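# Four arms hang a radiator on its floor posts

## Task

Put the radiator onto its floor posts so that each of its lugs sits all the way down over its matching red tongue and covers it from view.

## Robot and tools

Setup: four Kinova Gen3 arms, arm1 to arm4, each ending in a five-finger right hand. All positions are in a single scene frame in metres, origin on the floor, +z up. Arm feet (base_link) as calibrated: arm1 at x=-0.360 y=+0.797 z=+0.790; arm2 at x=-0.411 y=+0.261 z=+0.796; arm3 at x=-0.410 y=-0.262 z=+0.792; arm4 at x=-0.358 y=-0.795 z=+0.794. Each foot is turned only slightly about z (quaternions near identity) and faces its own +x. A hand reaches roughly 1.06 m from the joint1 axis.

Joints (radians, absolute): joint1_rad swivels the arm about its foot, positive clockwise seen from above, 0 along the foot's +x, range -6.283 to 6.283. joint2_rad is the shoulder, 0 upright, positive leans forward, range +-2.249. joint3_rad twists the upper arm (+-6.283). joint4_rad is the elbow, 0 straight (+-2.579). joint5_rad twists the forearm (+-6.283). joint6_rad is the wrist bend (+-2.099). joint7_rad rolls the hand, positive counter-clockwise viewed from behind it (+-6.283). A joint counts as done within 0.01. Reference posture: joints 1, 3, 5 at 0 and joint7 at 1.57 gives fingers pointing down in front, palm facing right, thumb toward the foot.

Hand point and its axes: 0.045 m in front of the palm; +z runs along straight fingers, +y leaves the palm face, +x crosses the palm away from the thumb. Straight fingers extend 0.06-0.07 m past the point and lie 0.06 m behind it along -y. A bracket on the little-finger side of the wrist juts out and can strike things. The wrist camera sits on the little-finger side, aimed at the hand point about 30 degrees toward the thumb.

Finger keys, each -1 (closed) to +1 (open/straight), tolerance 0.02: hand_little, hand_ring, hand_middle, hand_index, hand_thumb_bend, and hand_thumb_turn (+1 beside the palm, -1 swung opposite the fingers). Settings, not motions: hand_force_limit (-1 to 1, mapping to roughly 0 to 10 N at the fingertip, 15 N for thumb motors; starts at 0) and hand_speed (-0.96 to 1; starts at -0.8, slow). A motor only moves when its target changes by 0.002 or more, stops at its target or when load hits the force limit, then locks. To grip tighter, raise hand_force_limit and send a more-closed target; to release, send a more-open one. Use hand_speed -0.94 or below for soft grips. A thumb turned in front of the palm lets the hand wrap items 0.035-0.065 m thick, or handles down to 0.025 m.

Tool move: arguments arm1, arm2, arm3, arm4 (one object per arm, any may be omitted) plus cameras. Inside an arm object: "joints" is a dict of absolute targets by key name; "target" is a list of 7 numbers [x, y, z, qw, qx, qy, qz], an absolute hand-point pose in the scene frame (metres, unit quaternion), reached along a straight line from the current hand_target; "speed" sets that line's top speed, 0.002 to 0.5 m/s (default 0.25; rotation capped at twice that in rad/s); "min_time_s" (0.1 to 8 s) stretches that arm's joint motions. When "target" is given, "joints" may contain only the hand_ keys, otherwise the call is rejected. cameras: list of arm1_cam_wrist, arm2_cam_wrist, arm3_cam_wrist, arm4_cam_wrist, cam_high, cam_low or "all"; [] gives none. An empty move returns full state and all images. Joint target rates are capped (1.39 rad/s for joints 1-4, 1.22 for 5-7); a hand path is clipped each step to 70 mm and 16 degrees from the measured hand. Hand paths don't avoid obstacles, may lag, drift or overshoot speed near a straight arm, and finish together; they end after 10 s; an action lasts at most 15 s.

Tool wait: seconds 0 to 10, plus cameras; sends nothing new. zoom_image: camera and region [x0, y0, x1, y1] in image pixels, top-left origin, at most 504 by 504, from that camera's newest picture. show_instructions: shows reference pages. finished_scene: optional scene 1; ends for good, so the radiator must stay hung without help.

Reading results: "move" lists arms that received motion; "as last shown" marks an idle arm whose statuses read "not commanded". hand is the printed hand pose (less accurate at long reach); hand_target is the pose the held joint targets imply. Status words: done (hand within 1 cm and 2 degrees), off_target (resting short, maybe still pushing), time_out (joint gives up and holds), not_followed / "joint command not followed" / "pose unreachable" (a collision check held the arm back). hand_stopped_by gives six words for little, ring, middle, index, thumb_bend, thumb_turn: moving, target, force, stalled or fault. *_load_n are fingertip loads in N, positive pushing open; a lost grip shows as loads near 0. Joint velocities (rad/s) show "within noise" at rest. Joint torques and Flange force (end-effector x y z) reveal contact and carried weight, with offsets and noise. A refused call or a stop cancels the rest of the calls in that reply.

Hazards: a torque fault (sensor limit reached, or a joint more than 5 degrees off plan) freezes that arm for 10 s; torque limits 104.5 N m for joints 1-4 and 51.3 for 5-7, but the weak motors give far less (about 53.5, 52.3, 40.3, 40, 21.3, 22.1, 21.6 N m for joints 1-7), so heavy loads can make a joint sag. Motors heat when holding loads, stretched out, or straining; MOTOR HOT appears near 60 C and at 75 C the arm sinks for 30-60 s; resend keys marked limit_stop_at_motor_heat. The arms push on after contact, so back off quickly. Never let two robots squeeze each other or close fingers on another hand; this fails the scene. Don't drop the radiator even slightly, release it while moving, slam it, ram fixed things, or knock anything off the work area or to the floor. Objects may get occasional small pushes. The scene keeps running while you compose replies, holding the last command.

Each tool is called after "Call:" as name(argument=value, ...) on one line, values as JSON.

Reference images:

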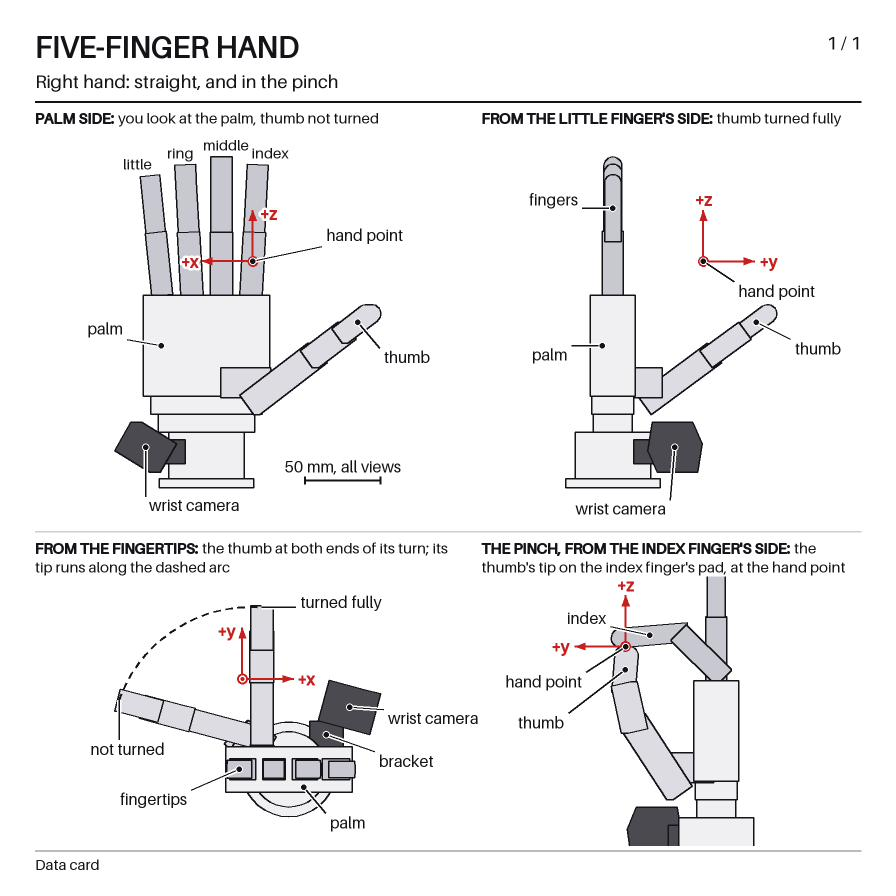

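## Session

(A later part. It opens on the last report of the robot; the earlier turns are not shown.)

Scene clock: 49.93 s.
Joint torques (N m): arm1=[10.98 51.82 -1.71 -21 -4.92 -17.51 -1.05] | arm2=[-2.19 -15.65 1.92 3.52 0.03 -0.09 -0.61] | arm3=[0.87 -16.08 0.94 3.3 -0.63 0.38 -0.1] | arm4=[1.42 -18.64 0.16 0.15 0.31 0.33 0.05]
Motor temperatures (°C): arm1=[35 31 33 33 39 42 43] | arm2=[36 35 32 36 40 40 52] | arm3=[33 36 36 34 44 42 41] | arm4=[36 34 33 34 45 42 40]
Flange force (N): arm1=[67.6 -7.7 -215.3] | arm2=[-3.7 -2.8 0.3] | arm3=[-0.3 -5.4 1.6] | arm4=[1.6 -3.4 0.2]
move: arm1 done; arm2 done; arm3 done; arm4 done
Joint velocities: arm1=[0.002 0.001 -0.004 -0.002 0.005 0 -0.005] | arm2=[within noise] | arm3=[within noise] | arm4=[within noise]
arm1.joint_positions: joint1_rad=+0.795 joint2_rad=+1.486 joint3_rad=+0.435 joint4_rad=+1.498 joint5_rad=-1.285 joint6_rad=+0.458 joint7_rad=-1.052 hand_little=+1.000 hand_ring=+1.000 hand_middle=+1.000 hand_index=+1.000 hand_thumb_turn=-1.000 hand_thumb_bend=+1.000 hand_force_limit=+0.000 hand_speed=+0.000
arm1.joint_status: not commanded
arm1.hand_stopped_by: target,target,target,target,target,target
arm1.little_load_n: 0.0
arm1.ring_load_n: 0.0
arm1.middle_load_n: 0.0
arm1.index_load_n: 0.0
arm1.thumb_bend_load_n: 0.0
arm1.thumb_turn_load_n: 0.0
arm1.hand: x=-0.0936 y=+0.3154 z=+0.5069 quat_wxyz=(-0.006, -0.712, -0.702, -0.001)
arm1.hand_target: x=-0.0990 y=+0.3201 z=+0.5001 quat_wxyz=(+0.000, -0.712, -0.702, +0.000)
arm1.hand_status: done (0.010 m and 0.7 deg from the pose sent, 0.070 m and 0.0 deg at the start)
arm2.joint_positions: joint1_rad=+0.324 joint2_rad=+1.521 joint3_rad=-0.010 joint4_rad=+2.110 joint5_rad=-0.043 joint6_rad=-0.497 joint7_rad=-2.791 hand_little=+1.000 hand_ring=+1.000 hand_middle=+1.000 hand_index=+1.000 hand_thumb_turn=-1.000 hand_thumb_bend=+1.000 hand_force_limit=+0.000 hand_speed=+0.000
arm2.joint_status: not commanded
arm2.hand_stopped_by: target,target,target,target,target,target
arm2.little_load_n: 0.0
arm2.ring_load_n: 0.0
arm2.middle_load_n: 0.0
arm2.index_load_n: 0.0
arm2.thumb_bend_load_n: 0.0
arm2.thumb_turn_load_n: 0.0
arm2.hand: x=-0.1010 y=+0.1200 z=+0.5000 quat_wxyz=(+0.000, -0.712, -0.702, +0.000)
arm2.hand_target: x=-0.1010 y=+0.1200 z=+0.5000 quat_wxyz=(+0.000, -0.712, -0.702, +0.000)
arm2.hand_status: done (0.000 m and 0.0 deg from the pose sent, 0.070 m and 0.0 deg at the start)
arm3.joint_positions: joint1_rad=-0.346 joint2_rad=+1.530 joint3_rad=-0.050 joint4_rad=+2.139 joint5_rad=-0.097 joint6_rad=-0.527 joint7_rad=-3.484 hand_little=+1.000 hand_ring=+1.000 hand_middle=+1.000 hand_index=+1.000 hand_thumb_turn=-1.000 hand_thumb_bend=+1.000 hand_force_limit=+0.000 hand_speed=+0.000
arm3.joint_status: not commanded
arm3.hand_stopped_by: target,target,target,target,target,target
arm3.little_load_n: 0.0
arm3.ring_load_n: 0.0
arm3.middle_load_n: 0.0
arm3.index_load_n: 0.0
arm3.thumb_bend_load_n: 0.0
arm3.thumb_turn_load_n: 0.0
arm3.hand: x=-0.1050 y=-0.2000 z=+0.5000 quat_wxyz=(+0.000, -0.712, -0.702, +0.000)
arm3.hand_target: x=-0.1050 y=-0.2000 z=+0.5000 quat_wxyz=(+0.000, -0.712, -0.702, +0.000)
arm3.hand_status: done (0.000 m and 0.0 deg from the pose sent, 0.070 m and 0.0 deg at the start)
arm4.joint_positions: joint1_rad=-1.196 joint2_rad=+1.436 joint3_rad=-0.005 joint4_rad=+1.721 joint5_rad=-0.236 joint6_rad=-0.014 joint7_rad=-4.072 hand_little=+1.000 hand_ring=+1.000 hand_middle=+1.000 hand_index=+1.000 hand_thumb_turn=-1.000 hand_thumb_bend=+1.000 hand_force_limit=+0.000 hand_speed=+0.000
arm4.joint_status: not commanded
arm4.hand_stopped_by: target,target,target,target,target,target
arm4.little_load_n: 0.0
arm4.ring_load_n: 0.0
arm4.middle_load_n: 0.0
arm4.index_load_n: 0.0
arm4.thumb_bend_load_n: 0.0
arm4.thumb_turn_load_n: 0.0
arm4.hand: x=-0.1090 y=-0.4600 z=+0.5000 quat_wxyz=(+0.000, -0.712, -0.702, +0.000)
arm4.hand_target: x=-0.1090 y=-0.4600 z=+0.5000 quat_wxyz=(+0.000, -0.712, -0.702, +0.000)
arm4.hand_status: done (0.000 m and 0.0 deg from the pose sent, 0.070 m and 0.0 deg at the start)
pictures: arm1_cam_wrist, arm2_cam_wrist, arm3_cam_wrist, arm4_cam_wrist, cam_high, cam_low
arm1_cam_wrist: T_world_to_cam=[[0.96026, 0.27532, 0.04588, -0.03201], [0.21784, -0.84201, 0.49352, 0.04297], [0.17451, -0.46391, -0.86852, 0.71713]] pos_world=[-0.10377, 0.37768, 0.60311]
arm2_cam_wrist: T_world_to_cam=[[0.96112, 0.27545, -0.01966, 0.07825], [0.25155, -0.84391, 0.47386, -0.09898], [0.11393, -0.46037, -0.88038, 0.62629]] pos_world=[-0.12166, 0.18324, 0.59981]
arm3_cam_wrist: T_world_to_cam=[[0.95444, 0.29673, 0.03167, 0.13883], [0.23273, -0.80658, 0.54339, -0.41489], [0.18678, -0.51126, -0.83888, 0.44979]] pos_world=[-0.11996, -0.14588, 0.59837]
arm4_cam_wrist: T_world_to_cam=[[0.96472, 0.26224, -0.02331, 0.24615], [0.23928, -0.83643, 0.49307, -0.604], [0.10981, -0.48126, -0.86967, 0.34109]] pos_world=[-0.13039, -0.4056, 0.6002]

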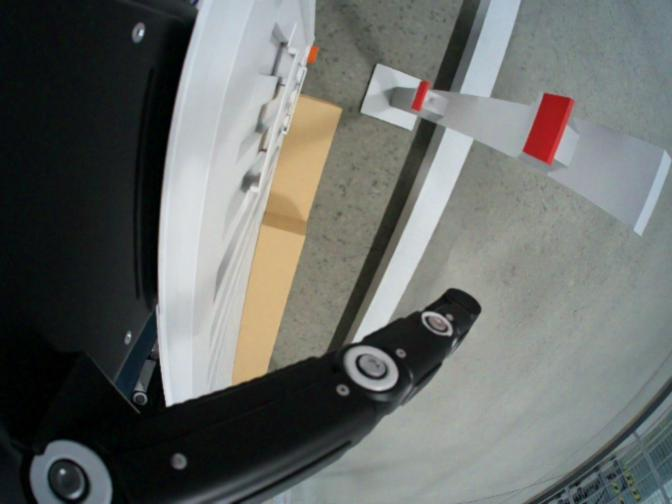

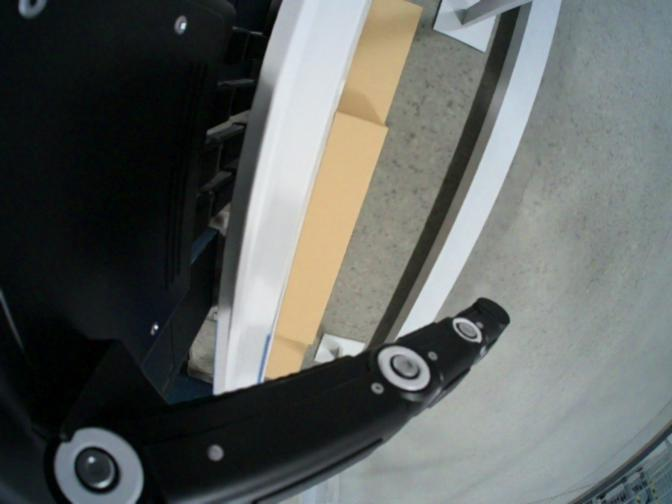

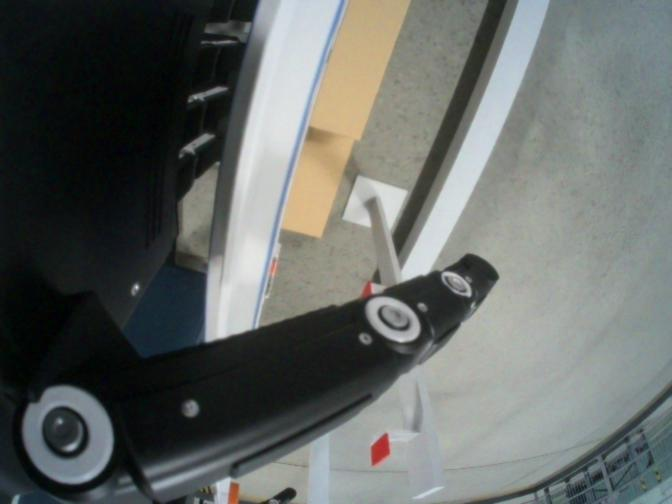

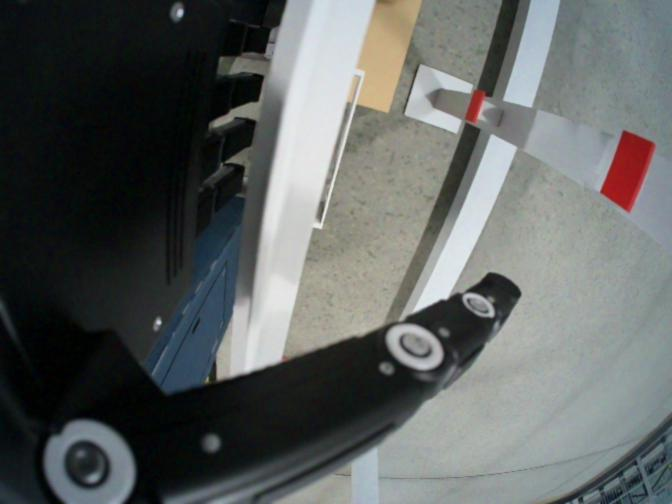

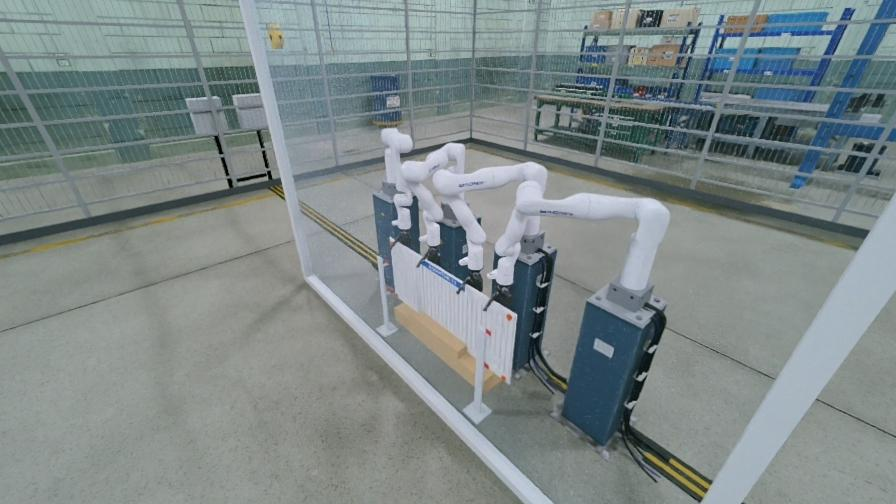

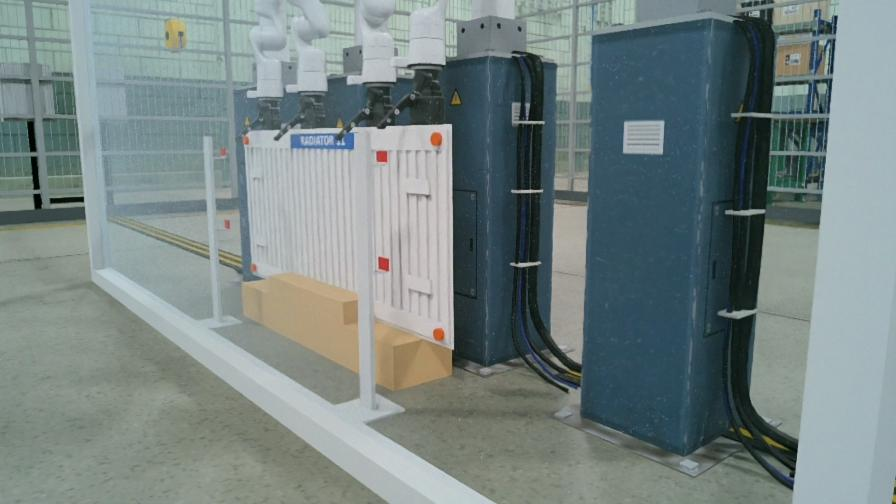

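Call:
move(arm1={"target": [-0.099, 0.32, 0.575, 0, 0.7124, 0.7018, 0], "speed": 0.1}, cameras=["arm1_cam_wrist", "arm2_cam_wrist", "cam_low"])

Call:
zoom_image(camera="arm1_cam_wrist", region=[100, 0, 400, 400])

Call:
zoom_image(camera="cam_low", region=[340, 20, 500, 220])

Scene clock: 51.60 s.
Joint torques (N m): arm1=[0.93 -19.74 3.99 -0.33 0.19 -0.03 -0.15] | arm2=[-2.32 -16.17 1.59 3.04 0.07 -0.36 -0.65] | arm3=[0.8 -16.09 0.98 3.26 -0.66 0.32 -0.08] | arm4=[1.45 -18.59 0.17 0.14 0.29 0.34 0.04]
Motor temperatures (°C): arm1=[35 31 33 33 39 42 43] | arm2=[36 35 32 36 40 40 52] | arm3=[33 36 36 34 44 42 41] | arm4=[36 34 33 34 45 42 40]
Flange force (N): arm1=[-2.7 2.9 0.6] | arm2=[-4.0 -3.7 0.4] | arm3=[-0.4 -5.3 1.5] | arm4=[1.6 -3.5 0.1]
move: arm1 done
Joint velocities: within noise
arm1.joint_positions: joint1_rad=+0.759 joint2_rad=+1.343 joint3_rad=+0.495 joint4_rad=+1.621 joint5_rad=-1.222 joint6_rad=+0.519 joint7_rad=-1.082 hand_little=+1.000 hand_ring=+1.000 hand_middle=+1.000 hand_index=+1.000 hand_thumb_turn=-1.000 hand_thumb_bend=+1.000 hand_force_limit=+0.000 hand_speed=+0.000
arm1.joint_status: not commanded
arm1.hand_stopped_by: target,target,target,target,target,target
arm1.little_load_n: 0.0
arm1.ring_load_n: 0.0
arm1.middle_load_n: 0.5
arm1.index_load_n: 0.0
arm1.thumb_bend_load_n: 0.0
arm1.thumb_turn_load_n: -0.5
arm1.hand: x=-0.0990 y=+0.3200 z=+0.5750 quat_wxyz=(+0.000, -0.712, -0.702, +0.000)
arm1.hand_target: x=-0.0990 y=+0.3200 z=+0.5750 quat_wxyz=(+0.000, -0.712, -0.702, +0.000)
arm1.hand_status: done (0.000 m and 0.0 deg from the pose sent, 0.068 m and 0.7 deg at the start)
arm2, arm3, arm4: as last shown
arm2.joint_positions: joint1_rad=+0.324 joint2_rad=+1.522 joint3_rad=-0.010 joint4_rad=+2.110 joint5_rad=-0.043 joint6_rad=-0.497 joint7_rad=-2.791 hand_little=+1.000 hand_ring=+1.000 hand_middle=+1.000 hand_index=+1.000 hand_thumb_turn=-1.000 hand_thumb_bend=+1.000 hand_force_limit=+0.000 hand_speed=+0.000
arm1_cam_wrist: T_world_to_cam=[[0.96069, 0.27498, 0.03819, -0.02667], [0.22272, -0.84549, 0.48533, 0.02072], [0.16575, -0.45774, -0.8735, 0.77931]] pos_world=[-0.10816, 0.38158, 0.67169]
arm2_cam_wrist: T_world_to_cam=[[0.96113, 0.27541, -0.01974, 0.07831], [0.25156, -0.84392, 0.47383, -0.09896], [0.11384, -0.46038, -0.88039, 0.62628]] pos_world=[-0.12166, 0.18324, 0.59981]

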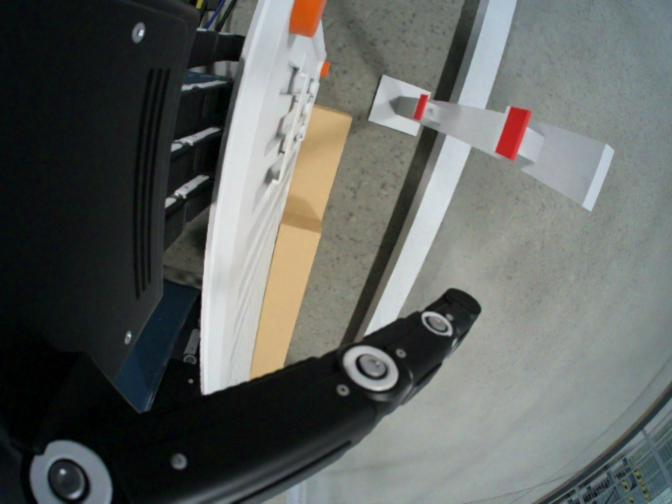

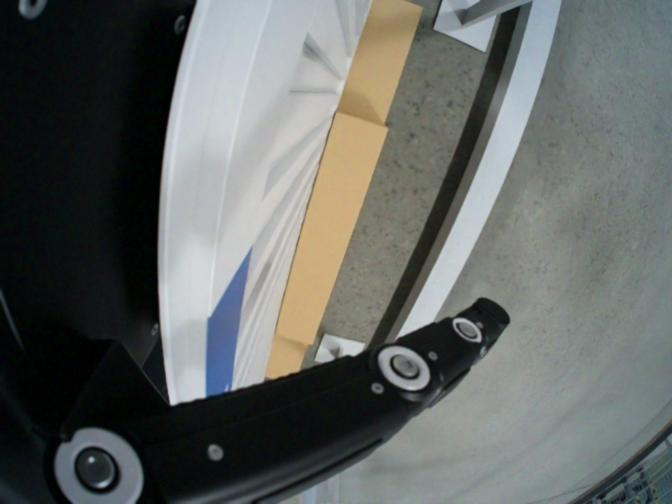

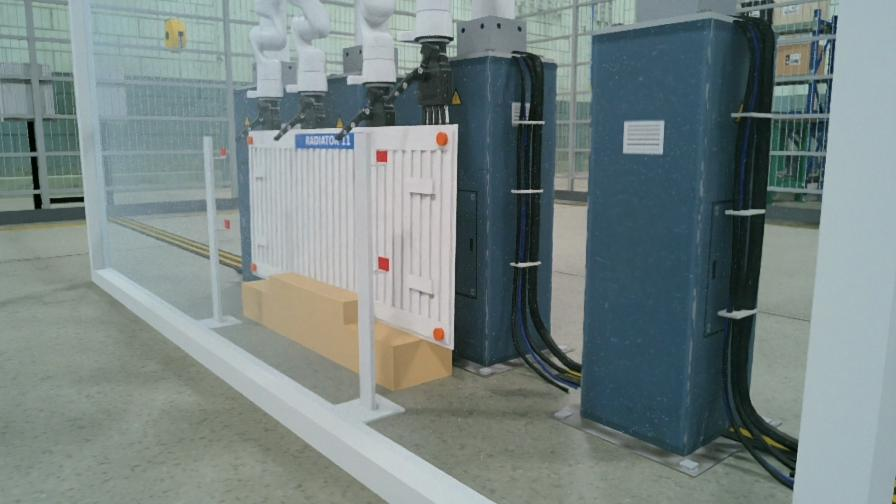

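Scaled by 1.260 from the camera's image (finer frame: 960x720).

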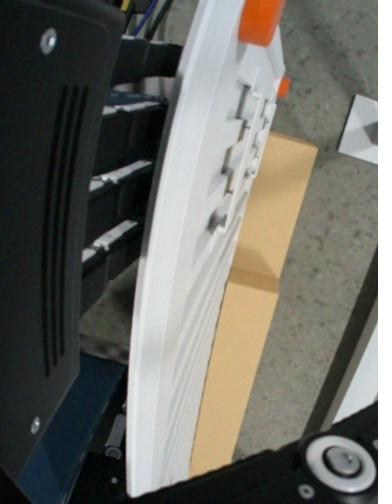

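Scaled by 2.520 from the camera's image (finer frame: 1280x720).

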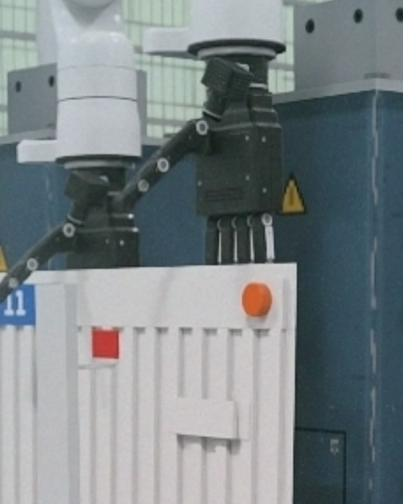

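Call:
move(cameras=["arm3_cam_wrist", "arm4_cam_wrist", "cam_high"])

Call:
zoom_image(camera="arm4_cam_wrist", region=[100, 0, 400, 400])

Call:
zoom_image(camera="cam_high", region=[350, 200, 550, 440])

Scene clock: 52.00 s.
Joint torques (N m): arm1=[0.91 -19.75 3.98 -0.33 0.19 -0.02 -0.16] | arm2=[-2.33 -16.21 1.58 3 0.07 -0.36 -0.65] | arm3=[0.85 -16.12 0.96 3.3 -0.66 0.34 -0.09] | arm4=[1.46 -18.62 0.14 0.14 0.31 0.35 0.04]
Motor temperatures (°C): arm1=[35 31 33 33 39 42 43] | arm2=[36 35 32 36 40 40 52] | arm3=[33 36 36 34 44 42 41] | arm4=[36 34 33 34 45 42 40]
Flange force (N): arm1=[-2.7 2.8 0.7] | arm2=[-4.0 -3.9 0.4] | arm3=[-0.3 -5.3 1.7] | arm4=[1.6 -3.5 0.1]
Joint velocities: within noise
arm1.joint_positions: joint1_rad=+0.759 joint2_rad=+1.343 joint3_rad=+0.495 joint4_rad=+1.621 joint5_rad=-1.222 joint6_rad=+0.519 joint7_rad=-1.082 hand_little=+1.000 hand_ring=+1.000 hand_middle=+1.000 hand_index=+1.000 hand_thumb_turn=-1.000 hand_thumb_bend=+1.000 hand_force_limit=+0.000 hand_speed=+0.000
arm1.joint_status: not commanded
arm1.hand_stopped_by: target,target,target,target,target,target
arm1.little_load_n: 0.0
arm1.ring_load_n: 0.0
arm1.middle_load_n: 0.0
arm1.index_load_n: 0.0
arm1.thumb_bend_load_n: 0.0
arm1.thumb_turn_load_n: 0.0
arm1.hand: x=-0.0990 y=+0.3200 z=+0.5750 quat_wxyz=(+0.000, -0.712, -0.702, +0.000) (m; scene frame)
arm1.hand_target: x=-0.0990 y=+0.3200 z=+0.5750 quat_wxyz=(+0.000, -0.712, -0.702, +0.000) (m; scene frame)
arm1.hand_status: done (0.000 m and 0.0 deg from the pose sent, 0.068 m and 0.7 deg at the start)
arm2.joint_positions: joint1_rad=+0.324 joint2_rad=+1.522 joint3_rad=-0.010 joint4_rad=+2.110 joint5_rad=-0.043 joint6_rad=-0.497 joint7_rad=-2.791 hand_little=+1.000 hand_ring=+1.000 hand_middle=+1.000 hand_index=+1.000 hand_thumb_turn=-1.000 hand_thumb_bend=+1.000 hand_force_limit=+0.000 hand_speed=+0.000
arm2.joint_status: not commanded
arm2.hand_stopped_by: target,target,target,target,target,target
arm2.little_load_n: -0.5
arm2.ring_load_n: 0.0
arm2.middle_load_n: 0.0
arm2.index_load_n: 0.0
arm2.thumb_bend_load_n: 0.0
arm2.thumb_turn_load_n: 0.0
arm2.hand: x=-0.1010 y=+0.1200 z=+0.5000 quat_wxyz=(+0.000, -0.712, -0.702, +0.000) (m; scene frame)
arm2.hand_target: x=-0.1010 y=+0.1200 z=+0.5000 quat_wxyz=(+0.000, -0.712, -0.702, +0.000) (m; scene frame)
arm2.hand_status: not commanded
arm3.joint_positions: joint1_rad=-0.346 joint2_rad=+1.530 joint3_rad=-0.050 joint4_rad=+2.139 joint5_rad=-0.097 joint6_rad=-0.527 joint7_rad=-3.484 hand_little=+1.000 hand_ring=+1.000 hand_middle=+1.000 hand_index=+1.000 hand_thumb_turn=-1.000 hand_thumb_bend=+1.000 hand_force_limit=+0.000 hand_speed=+0.000
arm3.joint_status: not commanded
arm3.hand_stopped_by: target,target,target,target,target,target
arm3.little_load_n: 0.0
arm3.ring_load_n: 0.0
arm3.middle_load_n: 0.0
arm3.index_load_n: 0.0
arm3.thumb_bend_load_n: 0.0
arm3.thumb_turn_load_n: 0.0
arm3.hand: x=-0.1050 y=-0.2000 z=+0.5000 quat_wxyz=(+0.000, -0.712, -0.702, +0.000) (m; scene frame)
arm3.hand_target: x=-0.1050 y=-0.2000 z=+0.5000 quat_wxyz=(+0.000, -0.712, -0.702, +0.000) (m; scene frame)
arm3.hand_status: not commanded
arm4.joint_positions: joint1_rad=-1.196 joint2_rad=+1.436 joint3_rad=-0.005 joint4_rad=+1.721 joint5_rad=-0.236 joint6_rad=-0.014 joint7_rad=-4.072 hand_little=+1.000 hand_ring=+1.000 hand_middle=+1.000 hand_index=+1.000 hand_thumb_turn=-1.000 hand_thumb_bend=+1.000 hand_force_limit=+0.000 hand_speed=+0.000
arm4.joint_status: not commanded
arm4.hand_stopped_by: target,target,target,target,target,target
arm4.little_load_n: 0.0
arm4.ring_load_n: 0.0
arm4.middle_load_n: 0.0
arm4.index_load_n: 0.0
arm4.thumb_bend_load_n: 0.0
arm4.thumb_turn_load_n: 0.0
arm4.hand: x=-0.1090 y=-0.4600 z=+0.5000 quat_wxyz=(+0.000, -0.712, -0.702, +0.000) (m; scene frame)
arm4.hand_target: x=-0.1090 y=-0.4600 z=+0.5000 quat_wxyz=(+0.000, -0.712, -0.702, +0.000) (m; scene frame)
arm4.hand_status: not commanded
pictures: arm3_cam_wrist, arm4_cam_wrist, cam_high
camera_calibration:
arm3_cam_wrist: T_world_to_cam=[[0.95444, 0.29673, 0.03167, 0.13883], [0.23273, -0.80658, 0.54339, -0.41489], [0.18678, -0.51126, -0.83888, 0.44979]] pos_world=[-0.11996, -0.14588, 0.59837]
arm4_cam_wrist: T_world_to_cam=[[0.96472, 0.26224, -0.02331, 0.24615], [0.23928, -0.83643, 0.49307, -0.604], [0.10981, -0.48126, -0.86967, 0.34109]] pos_world=[-0.13039, -0.4056, 0.6002]

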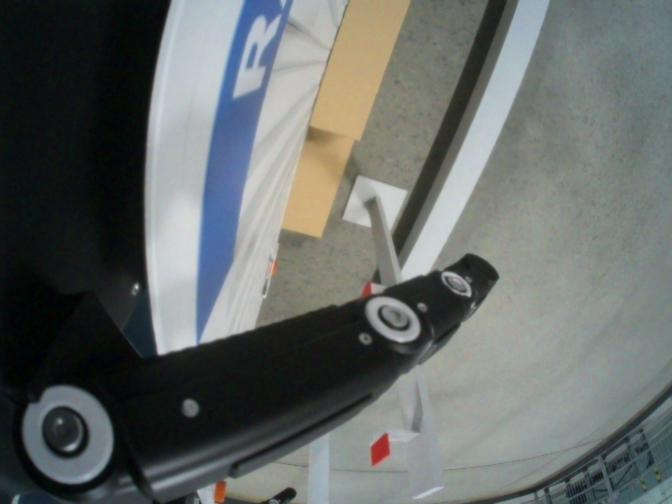

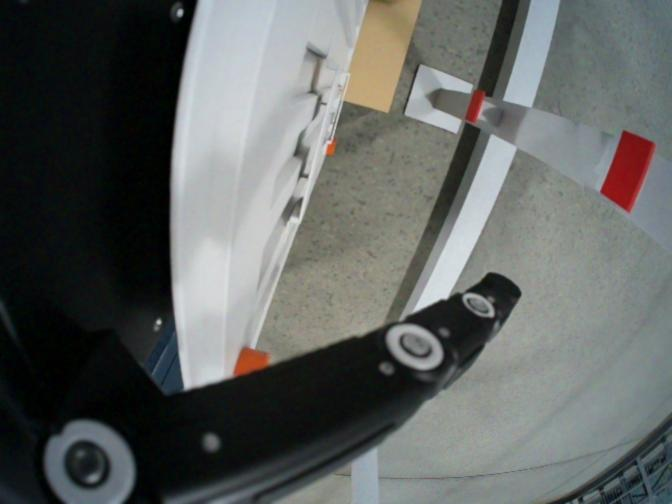

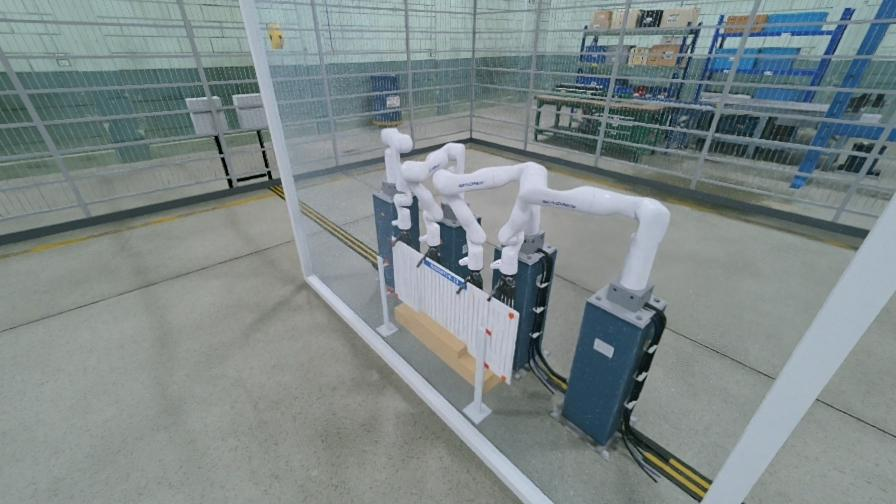

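Scaled by 1.260 from the camera's image (finer frame: 960x720).

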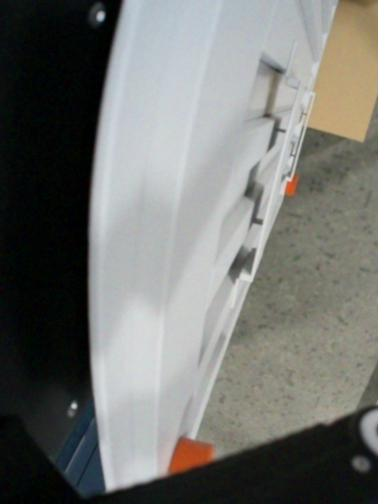

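Scaled by 2.100 from the camera's image (finer frame: 1280x720).

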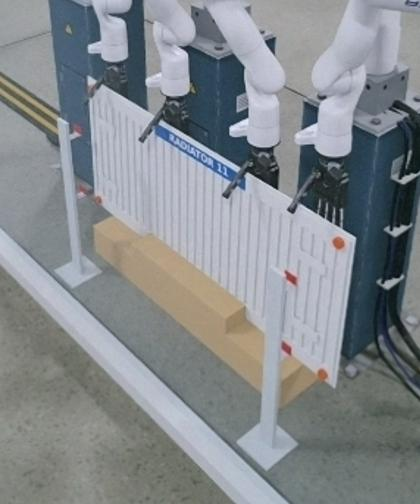

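Call:
move(arm1={"target": [-0.113, 0.32, 0.575, 0, 0.7124, 0.7018, 0], "speed": 0.1})

Call:
move(arm1={"target": [-0.113, 0.32, 0.525, 0, 0.7124, 0.7018, 0], "speed": 0.05}, cameras=["arm1_cam_wrist"])

Scene clock: 55.17 s.
Joint torques (N m): arm1=[0.94 -19.58 3.81 -0.15 0.21 0.01 -0.15] | arm2=[-2.25 -16.08 1.63 3.12 0.06 -0.33 -0.63] | arm3=[0.8 -16.13 0.97 3.29 -0.66 0.31 -0.12] | arm4=[1.48 -18.59 0.15 0.17 0.3 0.34 0.03]
Motor temperatures (°C): arm1=[35 32 33 33 39 42 43] | arm2=[36 35 32 36 40 40 52] | arm3=[33 36 36 34 44 42 41] | arm4=[36 34 33 34 45 42 40]
Flange force (N): arm1=[-3.1 3.0 0.6] | arm2=[-3.8 -3.5 0.4] | arm3=[-0.4 -5.2 1.7] | arm4=[1.7 -3.5 0.1]
move: arm1 done
Joint velocities: within noise
arm1.joint_positions: joint1_rad=+0.790 joint2_rad=+1.336 joint3_rad=+0.482 joint4_rad=+1.641 joint5_rad=-1.234 joint6_rad=+0.501 joint7_rad=-1.034 hand_little=+1.000 hand_ring=+1.000 hand_middle=+1.000 hand_index=+1.000 hand_thumb_turn=-1.000 hand_thumb_bend=+1.000 hand_force_limit=+0.000 hand_speed=+0.000
arm1.joint_status: not commanded
arm1.hand_stopped_by: target,target,target,target,target,target
arm1.little_load_n: 0.0
arm1.ring_load_n: 0.0
arm1.middle_load_n: 0.0
arm1.index_load_n: 0.0
arm1.thumb_bend_load_n: 0.0
arm1.thumb_turn_load_n: 0.0
arm1.hand: x=-0.1130 y=+0.3200 z=+0.5750 quat_wxyz=(+0.000, -0.712, -0.702, +0.000)
arm1.hand_target: x=-0.1130 y=+0.3200 z=+0.5750 quat_wxyz=(+0.000, -0.712, -0.702, +0.000)
arm1.hand_status: done (0.000 m and 0.0 deg from the pose sent, 0.014 m and 0.0 deg at the start)
arm2, arm3, arm4: as last shown
arm2.little_load_n: 0.0
pictures: none

Scene clock: 56.67 s.
Joint torques (N m): arm1=[0.92 -19.9 3.6 0.13 0.2 -0.02 -0.17] | arm2=[-2.3 -16.13 1.6 3.14 0.09 -0.35 -0.63] | arm3=[0.85 -16.14 0.97 3.23 -0.66 0.35 -0.08] | arm4=[1.44 -18.58 0.14 0.14 0.3 0.33 0.04]
Motor temperatures (°C): arm1=[35 32 33 33 39 42 43] | arm2=[36 35 32 36 40 40 52] | arm3=[33 36 36 34 44 42 41] | arm4=[36 34 33 34 45 42 40]
Flange force (N): arm1=[-3.3 2.9 1.3] | arm2=[-3.9 -3.5 0.6] | arm3=[-0.4 -5.5 1.6] | arm4=[1.6 -3.4 0.0]
move: arm1 done
Joint velocities: within noise
arm1.joint_positions: joint1_rad=+0.818 joint2_rad=+1.439 joint3_rad=+0.434 joint4_rad=+1.563 joint5_rad=-1.280 joint6_rad=+0.453 joint7_rad=-1.006 hand_little=+1.000 hand_ring=+1.000 hand_middle=+1.000 hand_index=+1.000 hand_thumb_turn=-1.000 hand_thumb_bend=+1.000 hand_force_limit=+0.000 hand_speed=+0.000
arm1.joint_status: not commanded
arm1.hand_stopped_by: target,target,target,target,target,target
arm1.little_load_n: 0.0
arm1.ring_load_n: 0.0
arm1.middle_load_n: 0.0
arm1.index_load_n: 0.0
arm1.thumb_bend_load_n: 0.0
arm1.thumb_turn_load_n: 0.0
arm1.hand: x=-0.1130 y=+0.3200 z=+0.5250 quat_wxyz=(+0.000, -0.712, -0.702, +0.000)
arm1.hand_target: x=-0.1130 y=+0.3200 z=+0.5250 quat_wxyz=(+0.000, -0.712, -0.702, +0.000)
arm1.hand_status: done (0.000 m and 0.0 deg from the pose sent, 0.050 m and 0.0 deg at the start)
arm2, arm3, arm4: as last shown
arm2.middle_load_n: 0.5
arm4.index_load_n: -0.5
arm1_cam_wrist: T_world_to_cam=[[0.9607, 0.27496, 0.03821, -0.01132], [0.22269, -0.8455, 0.48533, 0.04806], [0.16575, -0.45774, -0.8735, 0.73804]] pos_world=[-0.12216, 0.38158, 0.62179]

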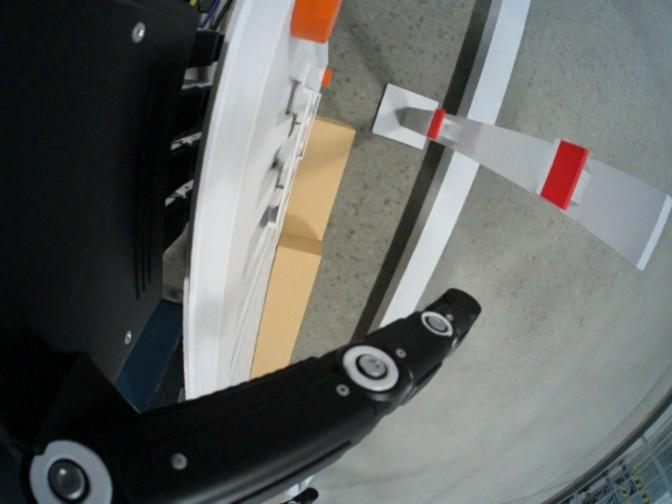

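Call:
move(arm1={"target": [-0.113, 0.32, 0.500, 0, 0.7124, 0.7018, 0], "speed": 0.04}, cameras=["arm1_cam_wrist"])

Call:
zoom_image(camera="arm1_cam_wrist", region=[80, 0, 380, 400])

Scene clock: 58.07 s.
Joint torques (N m): arm1=[0.97 -19.93 3.46 0.23 0.21 0 -0.16] | arm2=[-2.3 -16.11 1.59 3.13 0.1 -0.33 -0.64] | arm3=[0.82 -16.16 0.96 3.26 -0.67 0.32 -0.08] | arm4=[1.43 -18.6 0.15 0.17 0.31 0.33 0.05]
Motor temperatures (°C): arm1=[35 32 33 33 39 42 43] | arm2=[36 35 32 36 40 40 52] | arm3=[33 36 36 34 44 42 41] | arm4=[36 34 33 34 45 42 40]
Flange force (N): arm1=[-3.3 3.1 1.4] | arm2=[-3.9 -3.5 0.5] | arm3=[-0.4 -5.3 1.7] | arm4=[1.7 -3.4 0.1]
move: arm1 done
Joint velocities: within noise
arm1.joint_positions: joint1_rad=+0.829 joint2_rad=+1.492 joint3_rad=+0.416 joint4_rad=+1.517 joint5_rad=-1.297 joint6_rad=+0.435 joint7_rad=-1.001 hand_little=+1.000 hand_ring=+1.000 hand_middle=+1.000 hand_index=+1.000 hand_thumb_turn=-1.000 hand_thumb_bend=+1.000 hand_force_limit=+0.000 hand_speed=+0.000
arm1.joint_status: not commanded
arm1.hand_stopped_by: target,target,target,target,target,target
arm1.little_load_n: 0.0
arm1.ring_load_n: 0.0
arm1.middle_load_n: 0.0
arm1.index_load_n: 0.0
arm1.thumb_bend_load_n: 0.0
arm1.thumb_turn_load_n: 0.0
arm1.hand: x=-0.1130 y=+0.3200 z=+0.5000 quat_wxyz=(+0.000, -0.712, -0.702, +0.000)
arm1.hand_target: x=-0.1130 y=+0.3200 z=+0.5000 quat_wxyz=(+0.000, -0.712, -0.702, +0.000)
arm1.hand_status: done (0.000 m and 0.0 deg from the pose sent, 0.025 m and 0.0 deg at the start)
arm2, arm3, arm4: as last shown
arm2.middle_load_n: 0.0
arm4.index_load_n: 0.0
arm4.thumb_bend_load_n: -0.5
arm1_cam_wrist: T_world_to_cam=[[0.96069, 0.27498, 0.03819, -0.01036], [0.22272, -0.84549, 0.48533, 0.06019], [0.16575, -0.45774, -0.8735, 0.7162]] pos_world=[-0.12216, 0.38158, 0.59679]

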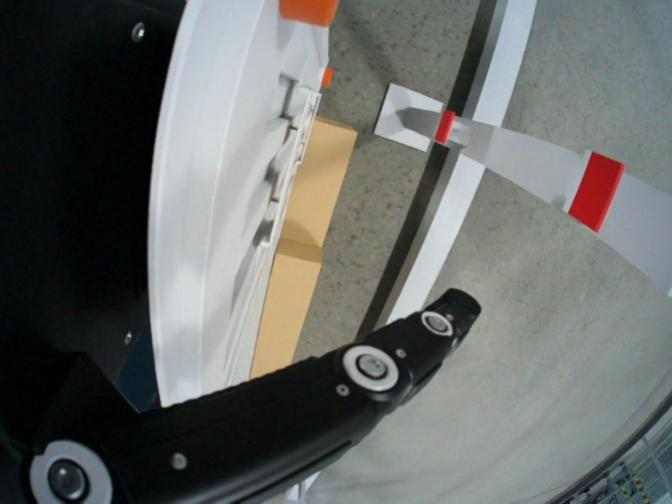

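Scaled by 1.260 from the camera's image (finer frame: 960x720).

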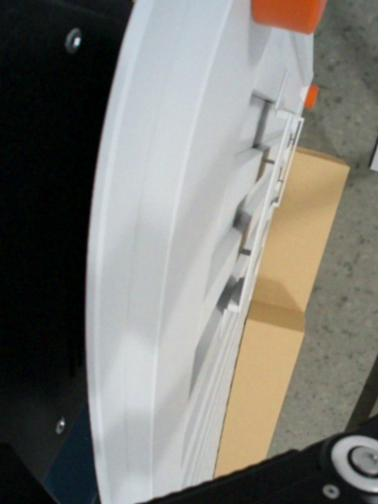

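Call:
move(arm1={"joints": {"hand_thumb_bend": -0.2, "hand_speed": 0}}, arm2={"joints": {"hand_thumb_bend": -0.2, "hand_speed": 0}}, arm3={"joints": {"hand_thumb_bend": -0.2, "hand_speed": 0}}, arm4={"joints": {"hand_thumb_bend": -0.2, "hand_speed": 0}}, cameras=["arm1_cam_wrist", "arm4_cam_wrist"])

Scene clock: 59.97 s.
Joint torques (N m): arm1=[0.93 -19.91 3.5 0.22 0.22 0.01 -0.18] | arm2=[-2.3 -16.15 1.61 3.09 0.06 -0.31 -0.64] | arm3=[0.83 -16.11 1 3.28 -0.66 0.37 -0.08] | arm4=[1.44 -18.58 0.13 0.16 0.3 0.32 0.04]
Motor temperatures (°C): arm1=[35 32 33 33 39 42 43] | arm2=[36 35 32 36 40 40 52] | arm3=[33 36 36 34 44 42 41] | arm4=[36 34 33 34 45 42 40]
Flange force (N): arm1=[-3.1 2.8 1.4] | arm2=[-3.9 -3.7 0.5] | arm3=[-0.4 -5.5 1.6] | arm4=[1.7 -3.4 0.1]
move: arm1 done; arm2 done; arm3 done; arm4 done
Joint velocities: within noise
arm1.joint_positions: joint1_rad=+0.829 joint2_rad=+1.492 joint3_rad=+0.416 joint4_rad=+1.517 joint5_rad=-1.297 joint6_rad=+0.435 joint7_rad=-1.001 hand_little=+1.000 hand_ring=+1.000 hand_middle=+1.000 hand_index=+1.000 hand_thumb_turn=-1.000 hand_thumb_bend=-0.200 hand_force_limit=+0.000 hand_speed=+0.000
arm1.joint_status: all done
arm1.hand_stopped_by: target,target,target,target,target,target
arm1.little_load_n: 0.0
arm1.ring_load_n: 0.0
arm1.middle_load_n: 0.0
arm1.index_load_n: 0.0
arm1.thumb_bend_load_n: 0.0
arm1.thumb_turn_load_n: 0.0
arm1.hand: x=-0.1130 y=+0.3200 z=+0.5000 quat_wxyz=(+0.000, -0.712, -0.702, +0.000)
arm1.hand_target: x=-0.1130 y=+0.3200 z=+0.5000 quat_wxyz=(+0.000, -0.712, -0.702, +0.000)
arm1.hand_status: not commanded
arm2.joint_positions: joint1_rad=+0.324 joint2_rad=+1.522 joint3_rad=-0.010 joint4_rad=+2.110 joint5_rad=-0.043 joint6_rad=-0.497 joint7_rad=-2.791 hand_little=+1.000 hand_ring=+1.000 hand_middle=+1.000 hand_index=+1.000 hand_thumb_turn=-1.000 hand_thumb_bend=-0.200 hand_force_limit=+0.000 hand_speed=+0.000
arm2.joint_status: all done
arm2.hand_stopped_by: target,target,target,target,target,target
arm2.little_load_n: 0.0
arm2.ring_load_n: 0.0
arm2.middle_load_n: 0.0
arm2.index_load_n: 0.0
arm2.thumb_bend_load_n: 0.0
arm2.thumb_turn_load_n: 0.0
arm2.hand: x=-0.1010 y=+0.1200 z=+0.5000 quat_wxyz=(+0.000, -0.712, -0.702, +0.000)
arm2.hand_target: x=-0.1010 y=+0.1200 z=+0.5000 quat_wxyz=(+0.000, -0.712, -0.702, +0.000)
arm2.hand_status: not commanded
arm3.joint_positions: joint1_rad=-0.346 joint2_rad=+1.530 joint3_rad=-0.050 joint4_rad=+2.139 joint5_rad=-0.097 joint6_rad=-0.527 joint7_rad=-3.484 hand_little=+1.000 hand_ring=+1.000 hand_middle=+1.000 hand_index=+1.000 hand_thumb_turn=-1.000 hand_thumb_bend=-0.200 hand_force_limit=+0.000 hand_speed=+0.000
arm3.joint_status: all done
arm3.hand_stopped_by: target,target,target,target,target,target
arm3.little_load_n: 0.0
arm3.ring_load_n: 0.0
arm3.middle_load_n: 0.0
arm3.index_load_n: 0.0
arm3.thumb_bend_load_n: 0.0
arm3.thumb_turn_load_n: 0.0
arm3.hand: x=-0.1050 y=-0.2000 z=+0.5000 quat_wxyz=(+0.000, -0.712, -0.702, +0.000)
arm3.hand_target: x=-0.1050 y=-0.2000 z=+0.5000 quat_wxyz=(+0.000, -0.712, -0.702, +0.000)
arm3.hand_status: not commanded
arm4.joint_positions: joint1_rad=-1.196 joint2_rad=+1.436 joint3_rad=-0.005 joint4_rad=+1.721 joint5_rad=-0.236 joint6_rad=-0.014 joint7_rad=-4.072 hand_little=+1.000 hand_ring=+1.000 hand_middle=+1.000 hand_index=+1.000 hand_thumb_turn=-1.000 hand_thumb_bend=-0.200 hand_force_limit=+0.000 hand_speed=+0.000
arm4.joint_status: all done
arm4.hand_stopped_by: target,target,target,target,target,target
arm4.little_load_n: 0.0
arm4.ring_load_n: 0.0
arm4.middle_load_n: 0.0
arm4.index_load_n: 0.0
arm4.thumb_bend_load_n: 0.0
arm4.thumb_turn_load_n: 0.0
arm4.hand: x=-0.1090 y=-0.4600 z=+0.5000 quat_wxyz=(+0.000, -0.712, -0.702, +0.000)
arm4.hand_target: x=-0.1090 y=-0.4600 z=+0.5000 quat_wxyz=(+0.000, -0.712, -0.702, +0.000)
arm4.hand_status: not commanded
arm1_cam_wrist: T_world_to_cam=[[0.9607, 0.27496, 0.03821, -0.01036], [0.22269, -0.8455, 0.48533, 0.06024], [0.16575, -0.45774, -0.8735, 0.71612]] pos_world=[-0.12216, 0.38158, 0.59669]
arm4_cam_wrist: T_world_to_cam=[[0.96472, 0.26224, -0.02331, 0.24615], [0.23928, -0.83643, 0.49307, -0.604], [0.10981, -0.48126, -0.86967, 0.34109]] pos_world=[-0.13039, -0.4056, 0.6002]

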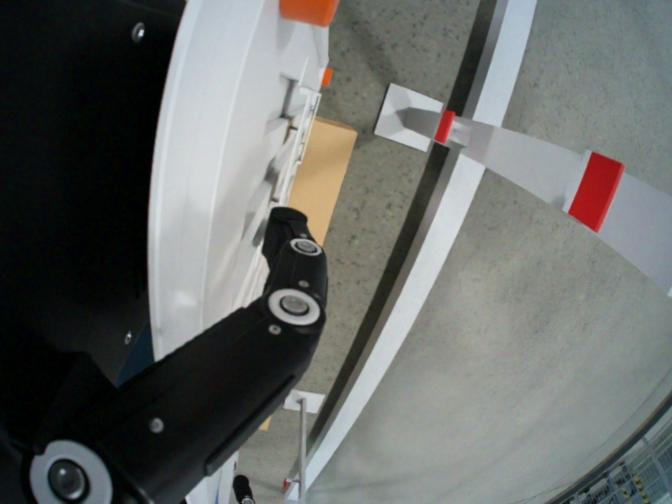

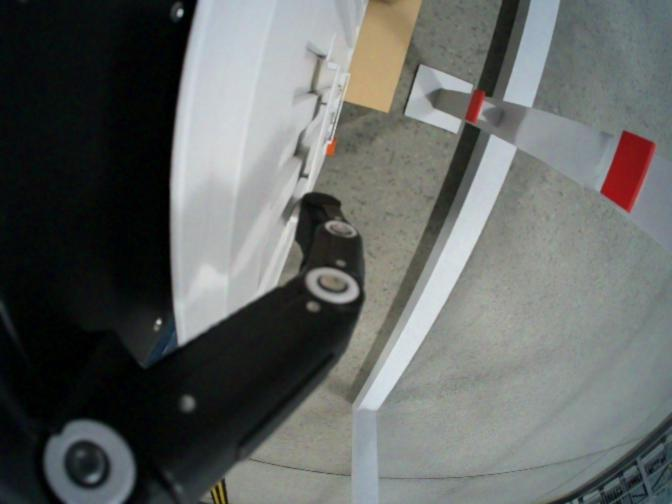

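Call:
move(arm1={"joints": {"hand_thumb_bend": -0.95, "hand_speed": -0.92, "hand_force_limit": -0.2}}, arm2={"joints": {"hand_thumb_bend": -0.95, "hand_speed": -0.92, "hand_force_limit": -0.2}}, arm3={"joints": {"hand_thumb_bend": -0.95, "hand_speed": -0.92, "hand_force_limit": -0.2}}, arm4={"joints": {"hand_thumb_bend": -0.95, "hand_speed": -0.92, "hand_force_limit": -0.2}}, cameras=["arm1_cam_wrist", "arm2_cam_wrist", "arm3_cam_wrist", "arm4_cam_wrist"])

Scene clock: 63.50 s.
Joint torques (N m): arm1=[3.18 -19.63 6.28 1.02 0.36 -1.17 -0.32] | arm2=[-2.53 -16.02 0.66 3.68 0.04 -0.04 -0.91] | arm3=[0.77 -16.11 0.48 3.71 -0.68 0.59 -0.26] | arm4=[1.08 -19.11 -0.87 0.06 0.04 0.48 -0.21]
Motor temperatures (°C): arm1=[35 32 33 33 39 42 43] | arm2=[36 35 32 36 40 40 52] | arm3=[33 36 36 34 44 42 41] | arm4=[36 34 33 33 45 42 40]
Flange force (N): arm1=[-1.1 6.7 2.5] | arm2=[-5.9 -3.7 1.6] | arm3=[-1.1 -4.8 2.7] | arm4=[0.7 -2.2 1.1]
move: arm1 off_target; arm2 off_target; arm3 off_target; arm4 off_target
Joint velocities: within noise
arm1.joint_positions: joint1_rad=+0.829 joint2_rad=+1.492 joint3_rad=+0.416 joint4_rad=+1.517 joint5_rad=-1.297 joint6_rad=+0.435 joint7_rad=-1.001 hand_little=+1.000 hand_ring=+1.000 hand_middle=+1.000 hand_index=+1.000 hand_thumb_turn=-1.000 hand_thumb_bend=-0.419 hand_force_limit=-0.200 hand_speed=-0.920
arm1.joint_status: hand_thumb_bend off_target (ended at -0.419, target -0.950); the others done
arm1.hand_stopped_by: target,target,target,target,force,target
arm1.little_load_n: 0.0
arm1.ring_load_n: 0.0
arm1.middle_load_n: 0.0
arm1.index_load_n: 0.0
arm1.thumb_bend_load_n: 5.5
arm1.thumb_turn_load_n: -0.5
arm1.hand: x=-0.1130 y=+0.3200 z=+0.5000 quat_wxyz=(+0.000, -0.712, -0.702, +0.000)
arm1.hand_target: x=-0.1130 y=+0.3200 z=+0.5000 quat_wxyz=(+0.000, -0.712, -0.702, +0.000)
arm1.hand_status: not commanded
arm2.joint_positions: joint1_rad=+0.324 joint2_rad=+1.522 joint3_rad=-0.010 joint4_rad=+2.110 joint5_rad=-0.043 joint6_rad=-0.497 joint7_rad=-2.791 hand_little=+1.000 hand_ring=+1.000 hand_middle=+1.000 hand_index=+1.000 hand_thumb_turn=-1.000 hand_thumb_bend=-0.485 hand_force_limit=-0.200 hand_speed=-0.920
arm2.joint_status: hand_thumb_bend off_target (ended at -0.485, target -0.950); the others done
arm2.hand_stopped_by: target,target,target,target,force,target
arm2.little_load_n: 0.0
arm2.ring_load_n: 0.0
arm2.middle_load_n: 0.0
arm2.index_load_n: 0.0
arm2.thumb_bend_load_n: 6.0
arm2.thumb_turn_load_n: 0.0
arm2.hand: x=-0.1010 y=+0.1200 z=+0.5000 quat_wxyz=(+0.000, -0.712, -0.702, +0.000)
arm2.hand_target: x=-0.1010 y=+0.1200 z=+0.5000 quat_wxyz=(+0.000, -0.712, -0.702, +0.000)
arm2.hand_status: not commanded
arm3.joint_positions: joint1_rad=-0.346 joint2_rad=+1.530 joint3_rad=-0.050 joint4_rad=+2.139 joint5_rad=-0.097 joint6_rad=-0.527 joint7_rad=-3.484 hand_little=+1.000 hand_ring=+1.000 hand_middle=+1.000 hand_index=+1.000 hand_thumb_turn=-1.000 hand_thumb_bend=-0.444 hand_force_limit=-0.200 hand_speed=-0.920
arm3.joint_status: hand_thumb_bend off_target (ended at -0.444, target -0.950); the others done
arm3.hand_stopped_by: target,target,target,target,force,target
arm3.little_load_n: 0.0
arm3.ring_load_n: 0.0
arm3.middle_load_n: 0.0
arm3.index_load_n: 0.0
arm3.thumb_bend_load_n: 6.0
arm3.thumb_turn_load_n: 0.5
arm3.hand: x=-0.1050 y=-0.2000 z=+0.5000 quat_wxyz=(+0.000, -0.712, -0.702, +0.000)
arm3.hand_target: x=-0.1050 y=-0.2000 z=+0.5000 quat_wxyz=(+0.000, -0.712, -0.702, +0.000)
arm3.hand_status: not commanded
arm4.joint_positions: joint1_rad=-1.196 joint2_rad=+1.436 joint3_rad=-0.005 joint4_rad=+1.721 joint5_rad=-0.236 joint6_rad=-0.014 joint7_rad=-4.072 hand_little=+1.000 hand_ring=+1.000 hand_middle=+1.000 hand_index=+1.000 hand_thumb_turn=-1.000 hand_thumb_bend=-0.461 hand_force_limit=-0.200 hand_speed=-0.920
arm4.joint_status: hand_thumb_bend off_target (ended at -0.461, target -0.950); the others done
arm4.hand_stopped_by: target,target,target,target,force,target
arm4.little_load_n: 0.0
arm4.ring_load_n: 0.0
arm4.middle_load_n: 0.0
arm4.index_load_n: -0.5
arm4.thumb_bend_load_n: 6.0
arm4.thumb_turn_load_n: 0.5
arm4.hand: x=-0.1090 y=-0.4600 z=+0.5000 quat_wxyz=(+0.000, -0.712, -0.702, +0.000)
arm4.hand_target: x=-0.1090 y=-0.4600 z=+0.5000 quat_wxyz=(+0.000, -0.712, -0.702, +0.000)
arm4.hand_status: not commanded
arm1_cam_wrist: T_world_to_cam=[[0.9607, 0.27496, 0.03821, -0.01036], [0.22269, -0.8455, 0.48533, 0.06024], [0.16575, -0.45774, -0.8735, 0.71612]] pos_world=[-0.12216, 0.38158, 0.59669]
arm2_cam_wrist: T_world_to_cam=[[0.96112, 0.27545, -0.01966, 0.07825], [0.25155, -0.84391, 0.47386, -0.09898], [0.11393, -0.46037, -0.88038, 0.62629]] pos_world=[-0.12166, 0.18324, 0.59981]
arm3_cam_wrist: T_world_to_cam=[[0.95446, 0.29665, 0.03172, 0.13879], [0.23264, -0.80661, 0.54339, -0.4149], [0.18678, -0.51126, -0.83888, 0.44979]] pos_world=[-0.11996, -0.14588, 0.59837]
arm4_cam_wrist: T_world_to_cam=[[0.96472, 0.26224, -0.02331, 0.24615], [0.23928, -0.83643, 0.49307, -0.604], [0.10981, -0.48126, -0.86967, 0.34109]] pos_world=[-0.13039, -0.4056, 0.6002]

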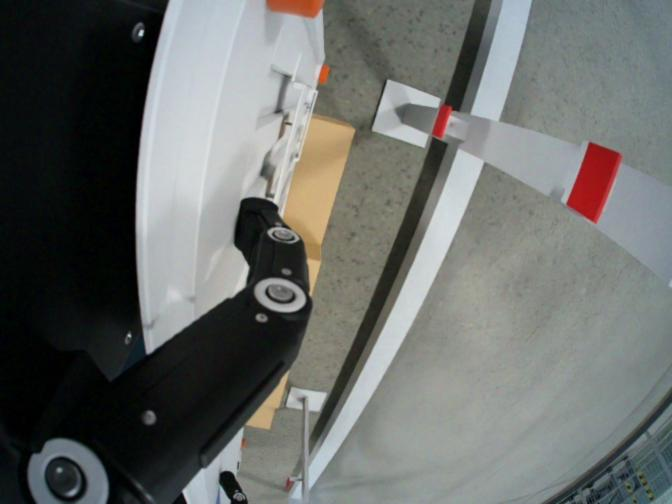

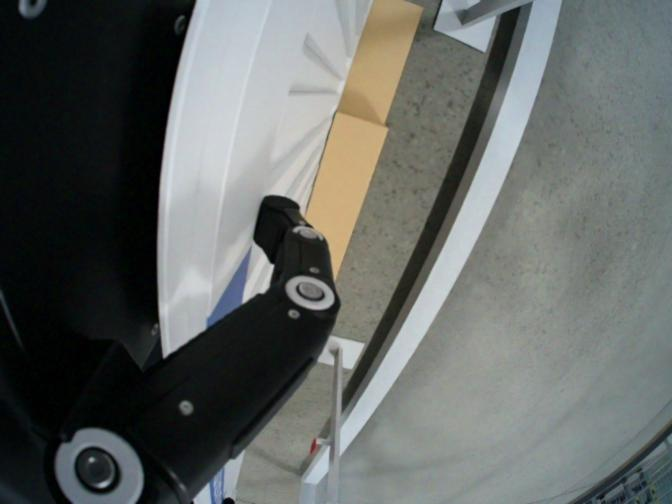

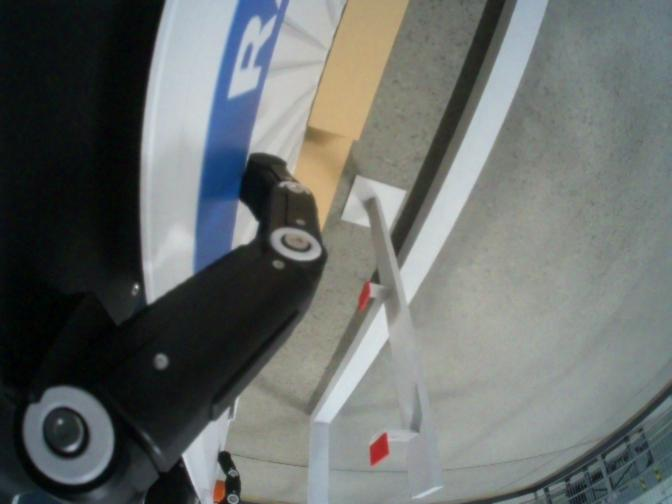

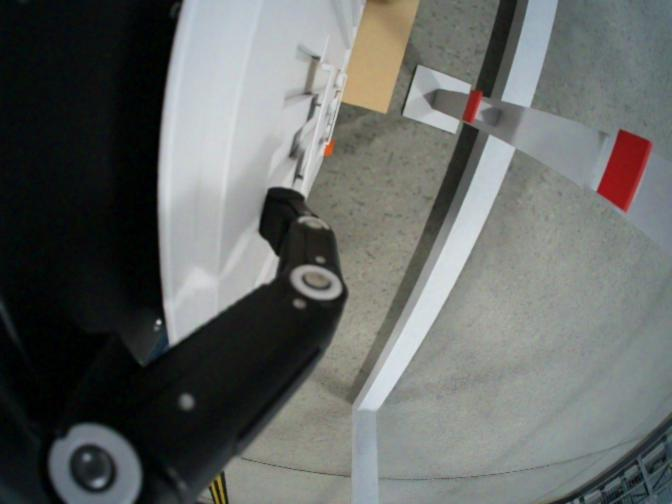

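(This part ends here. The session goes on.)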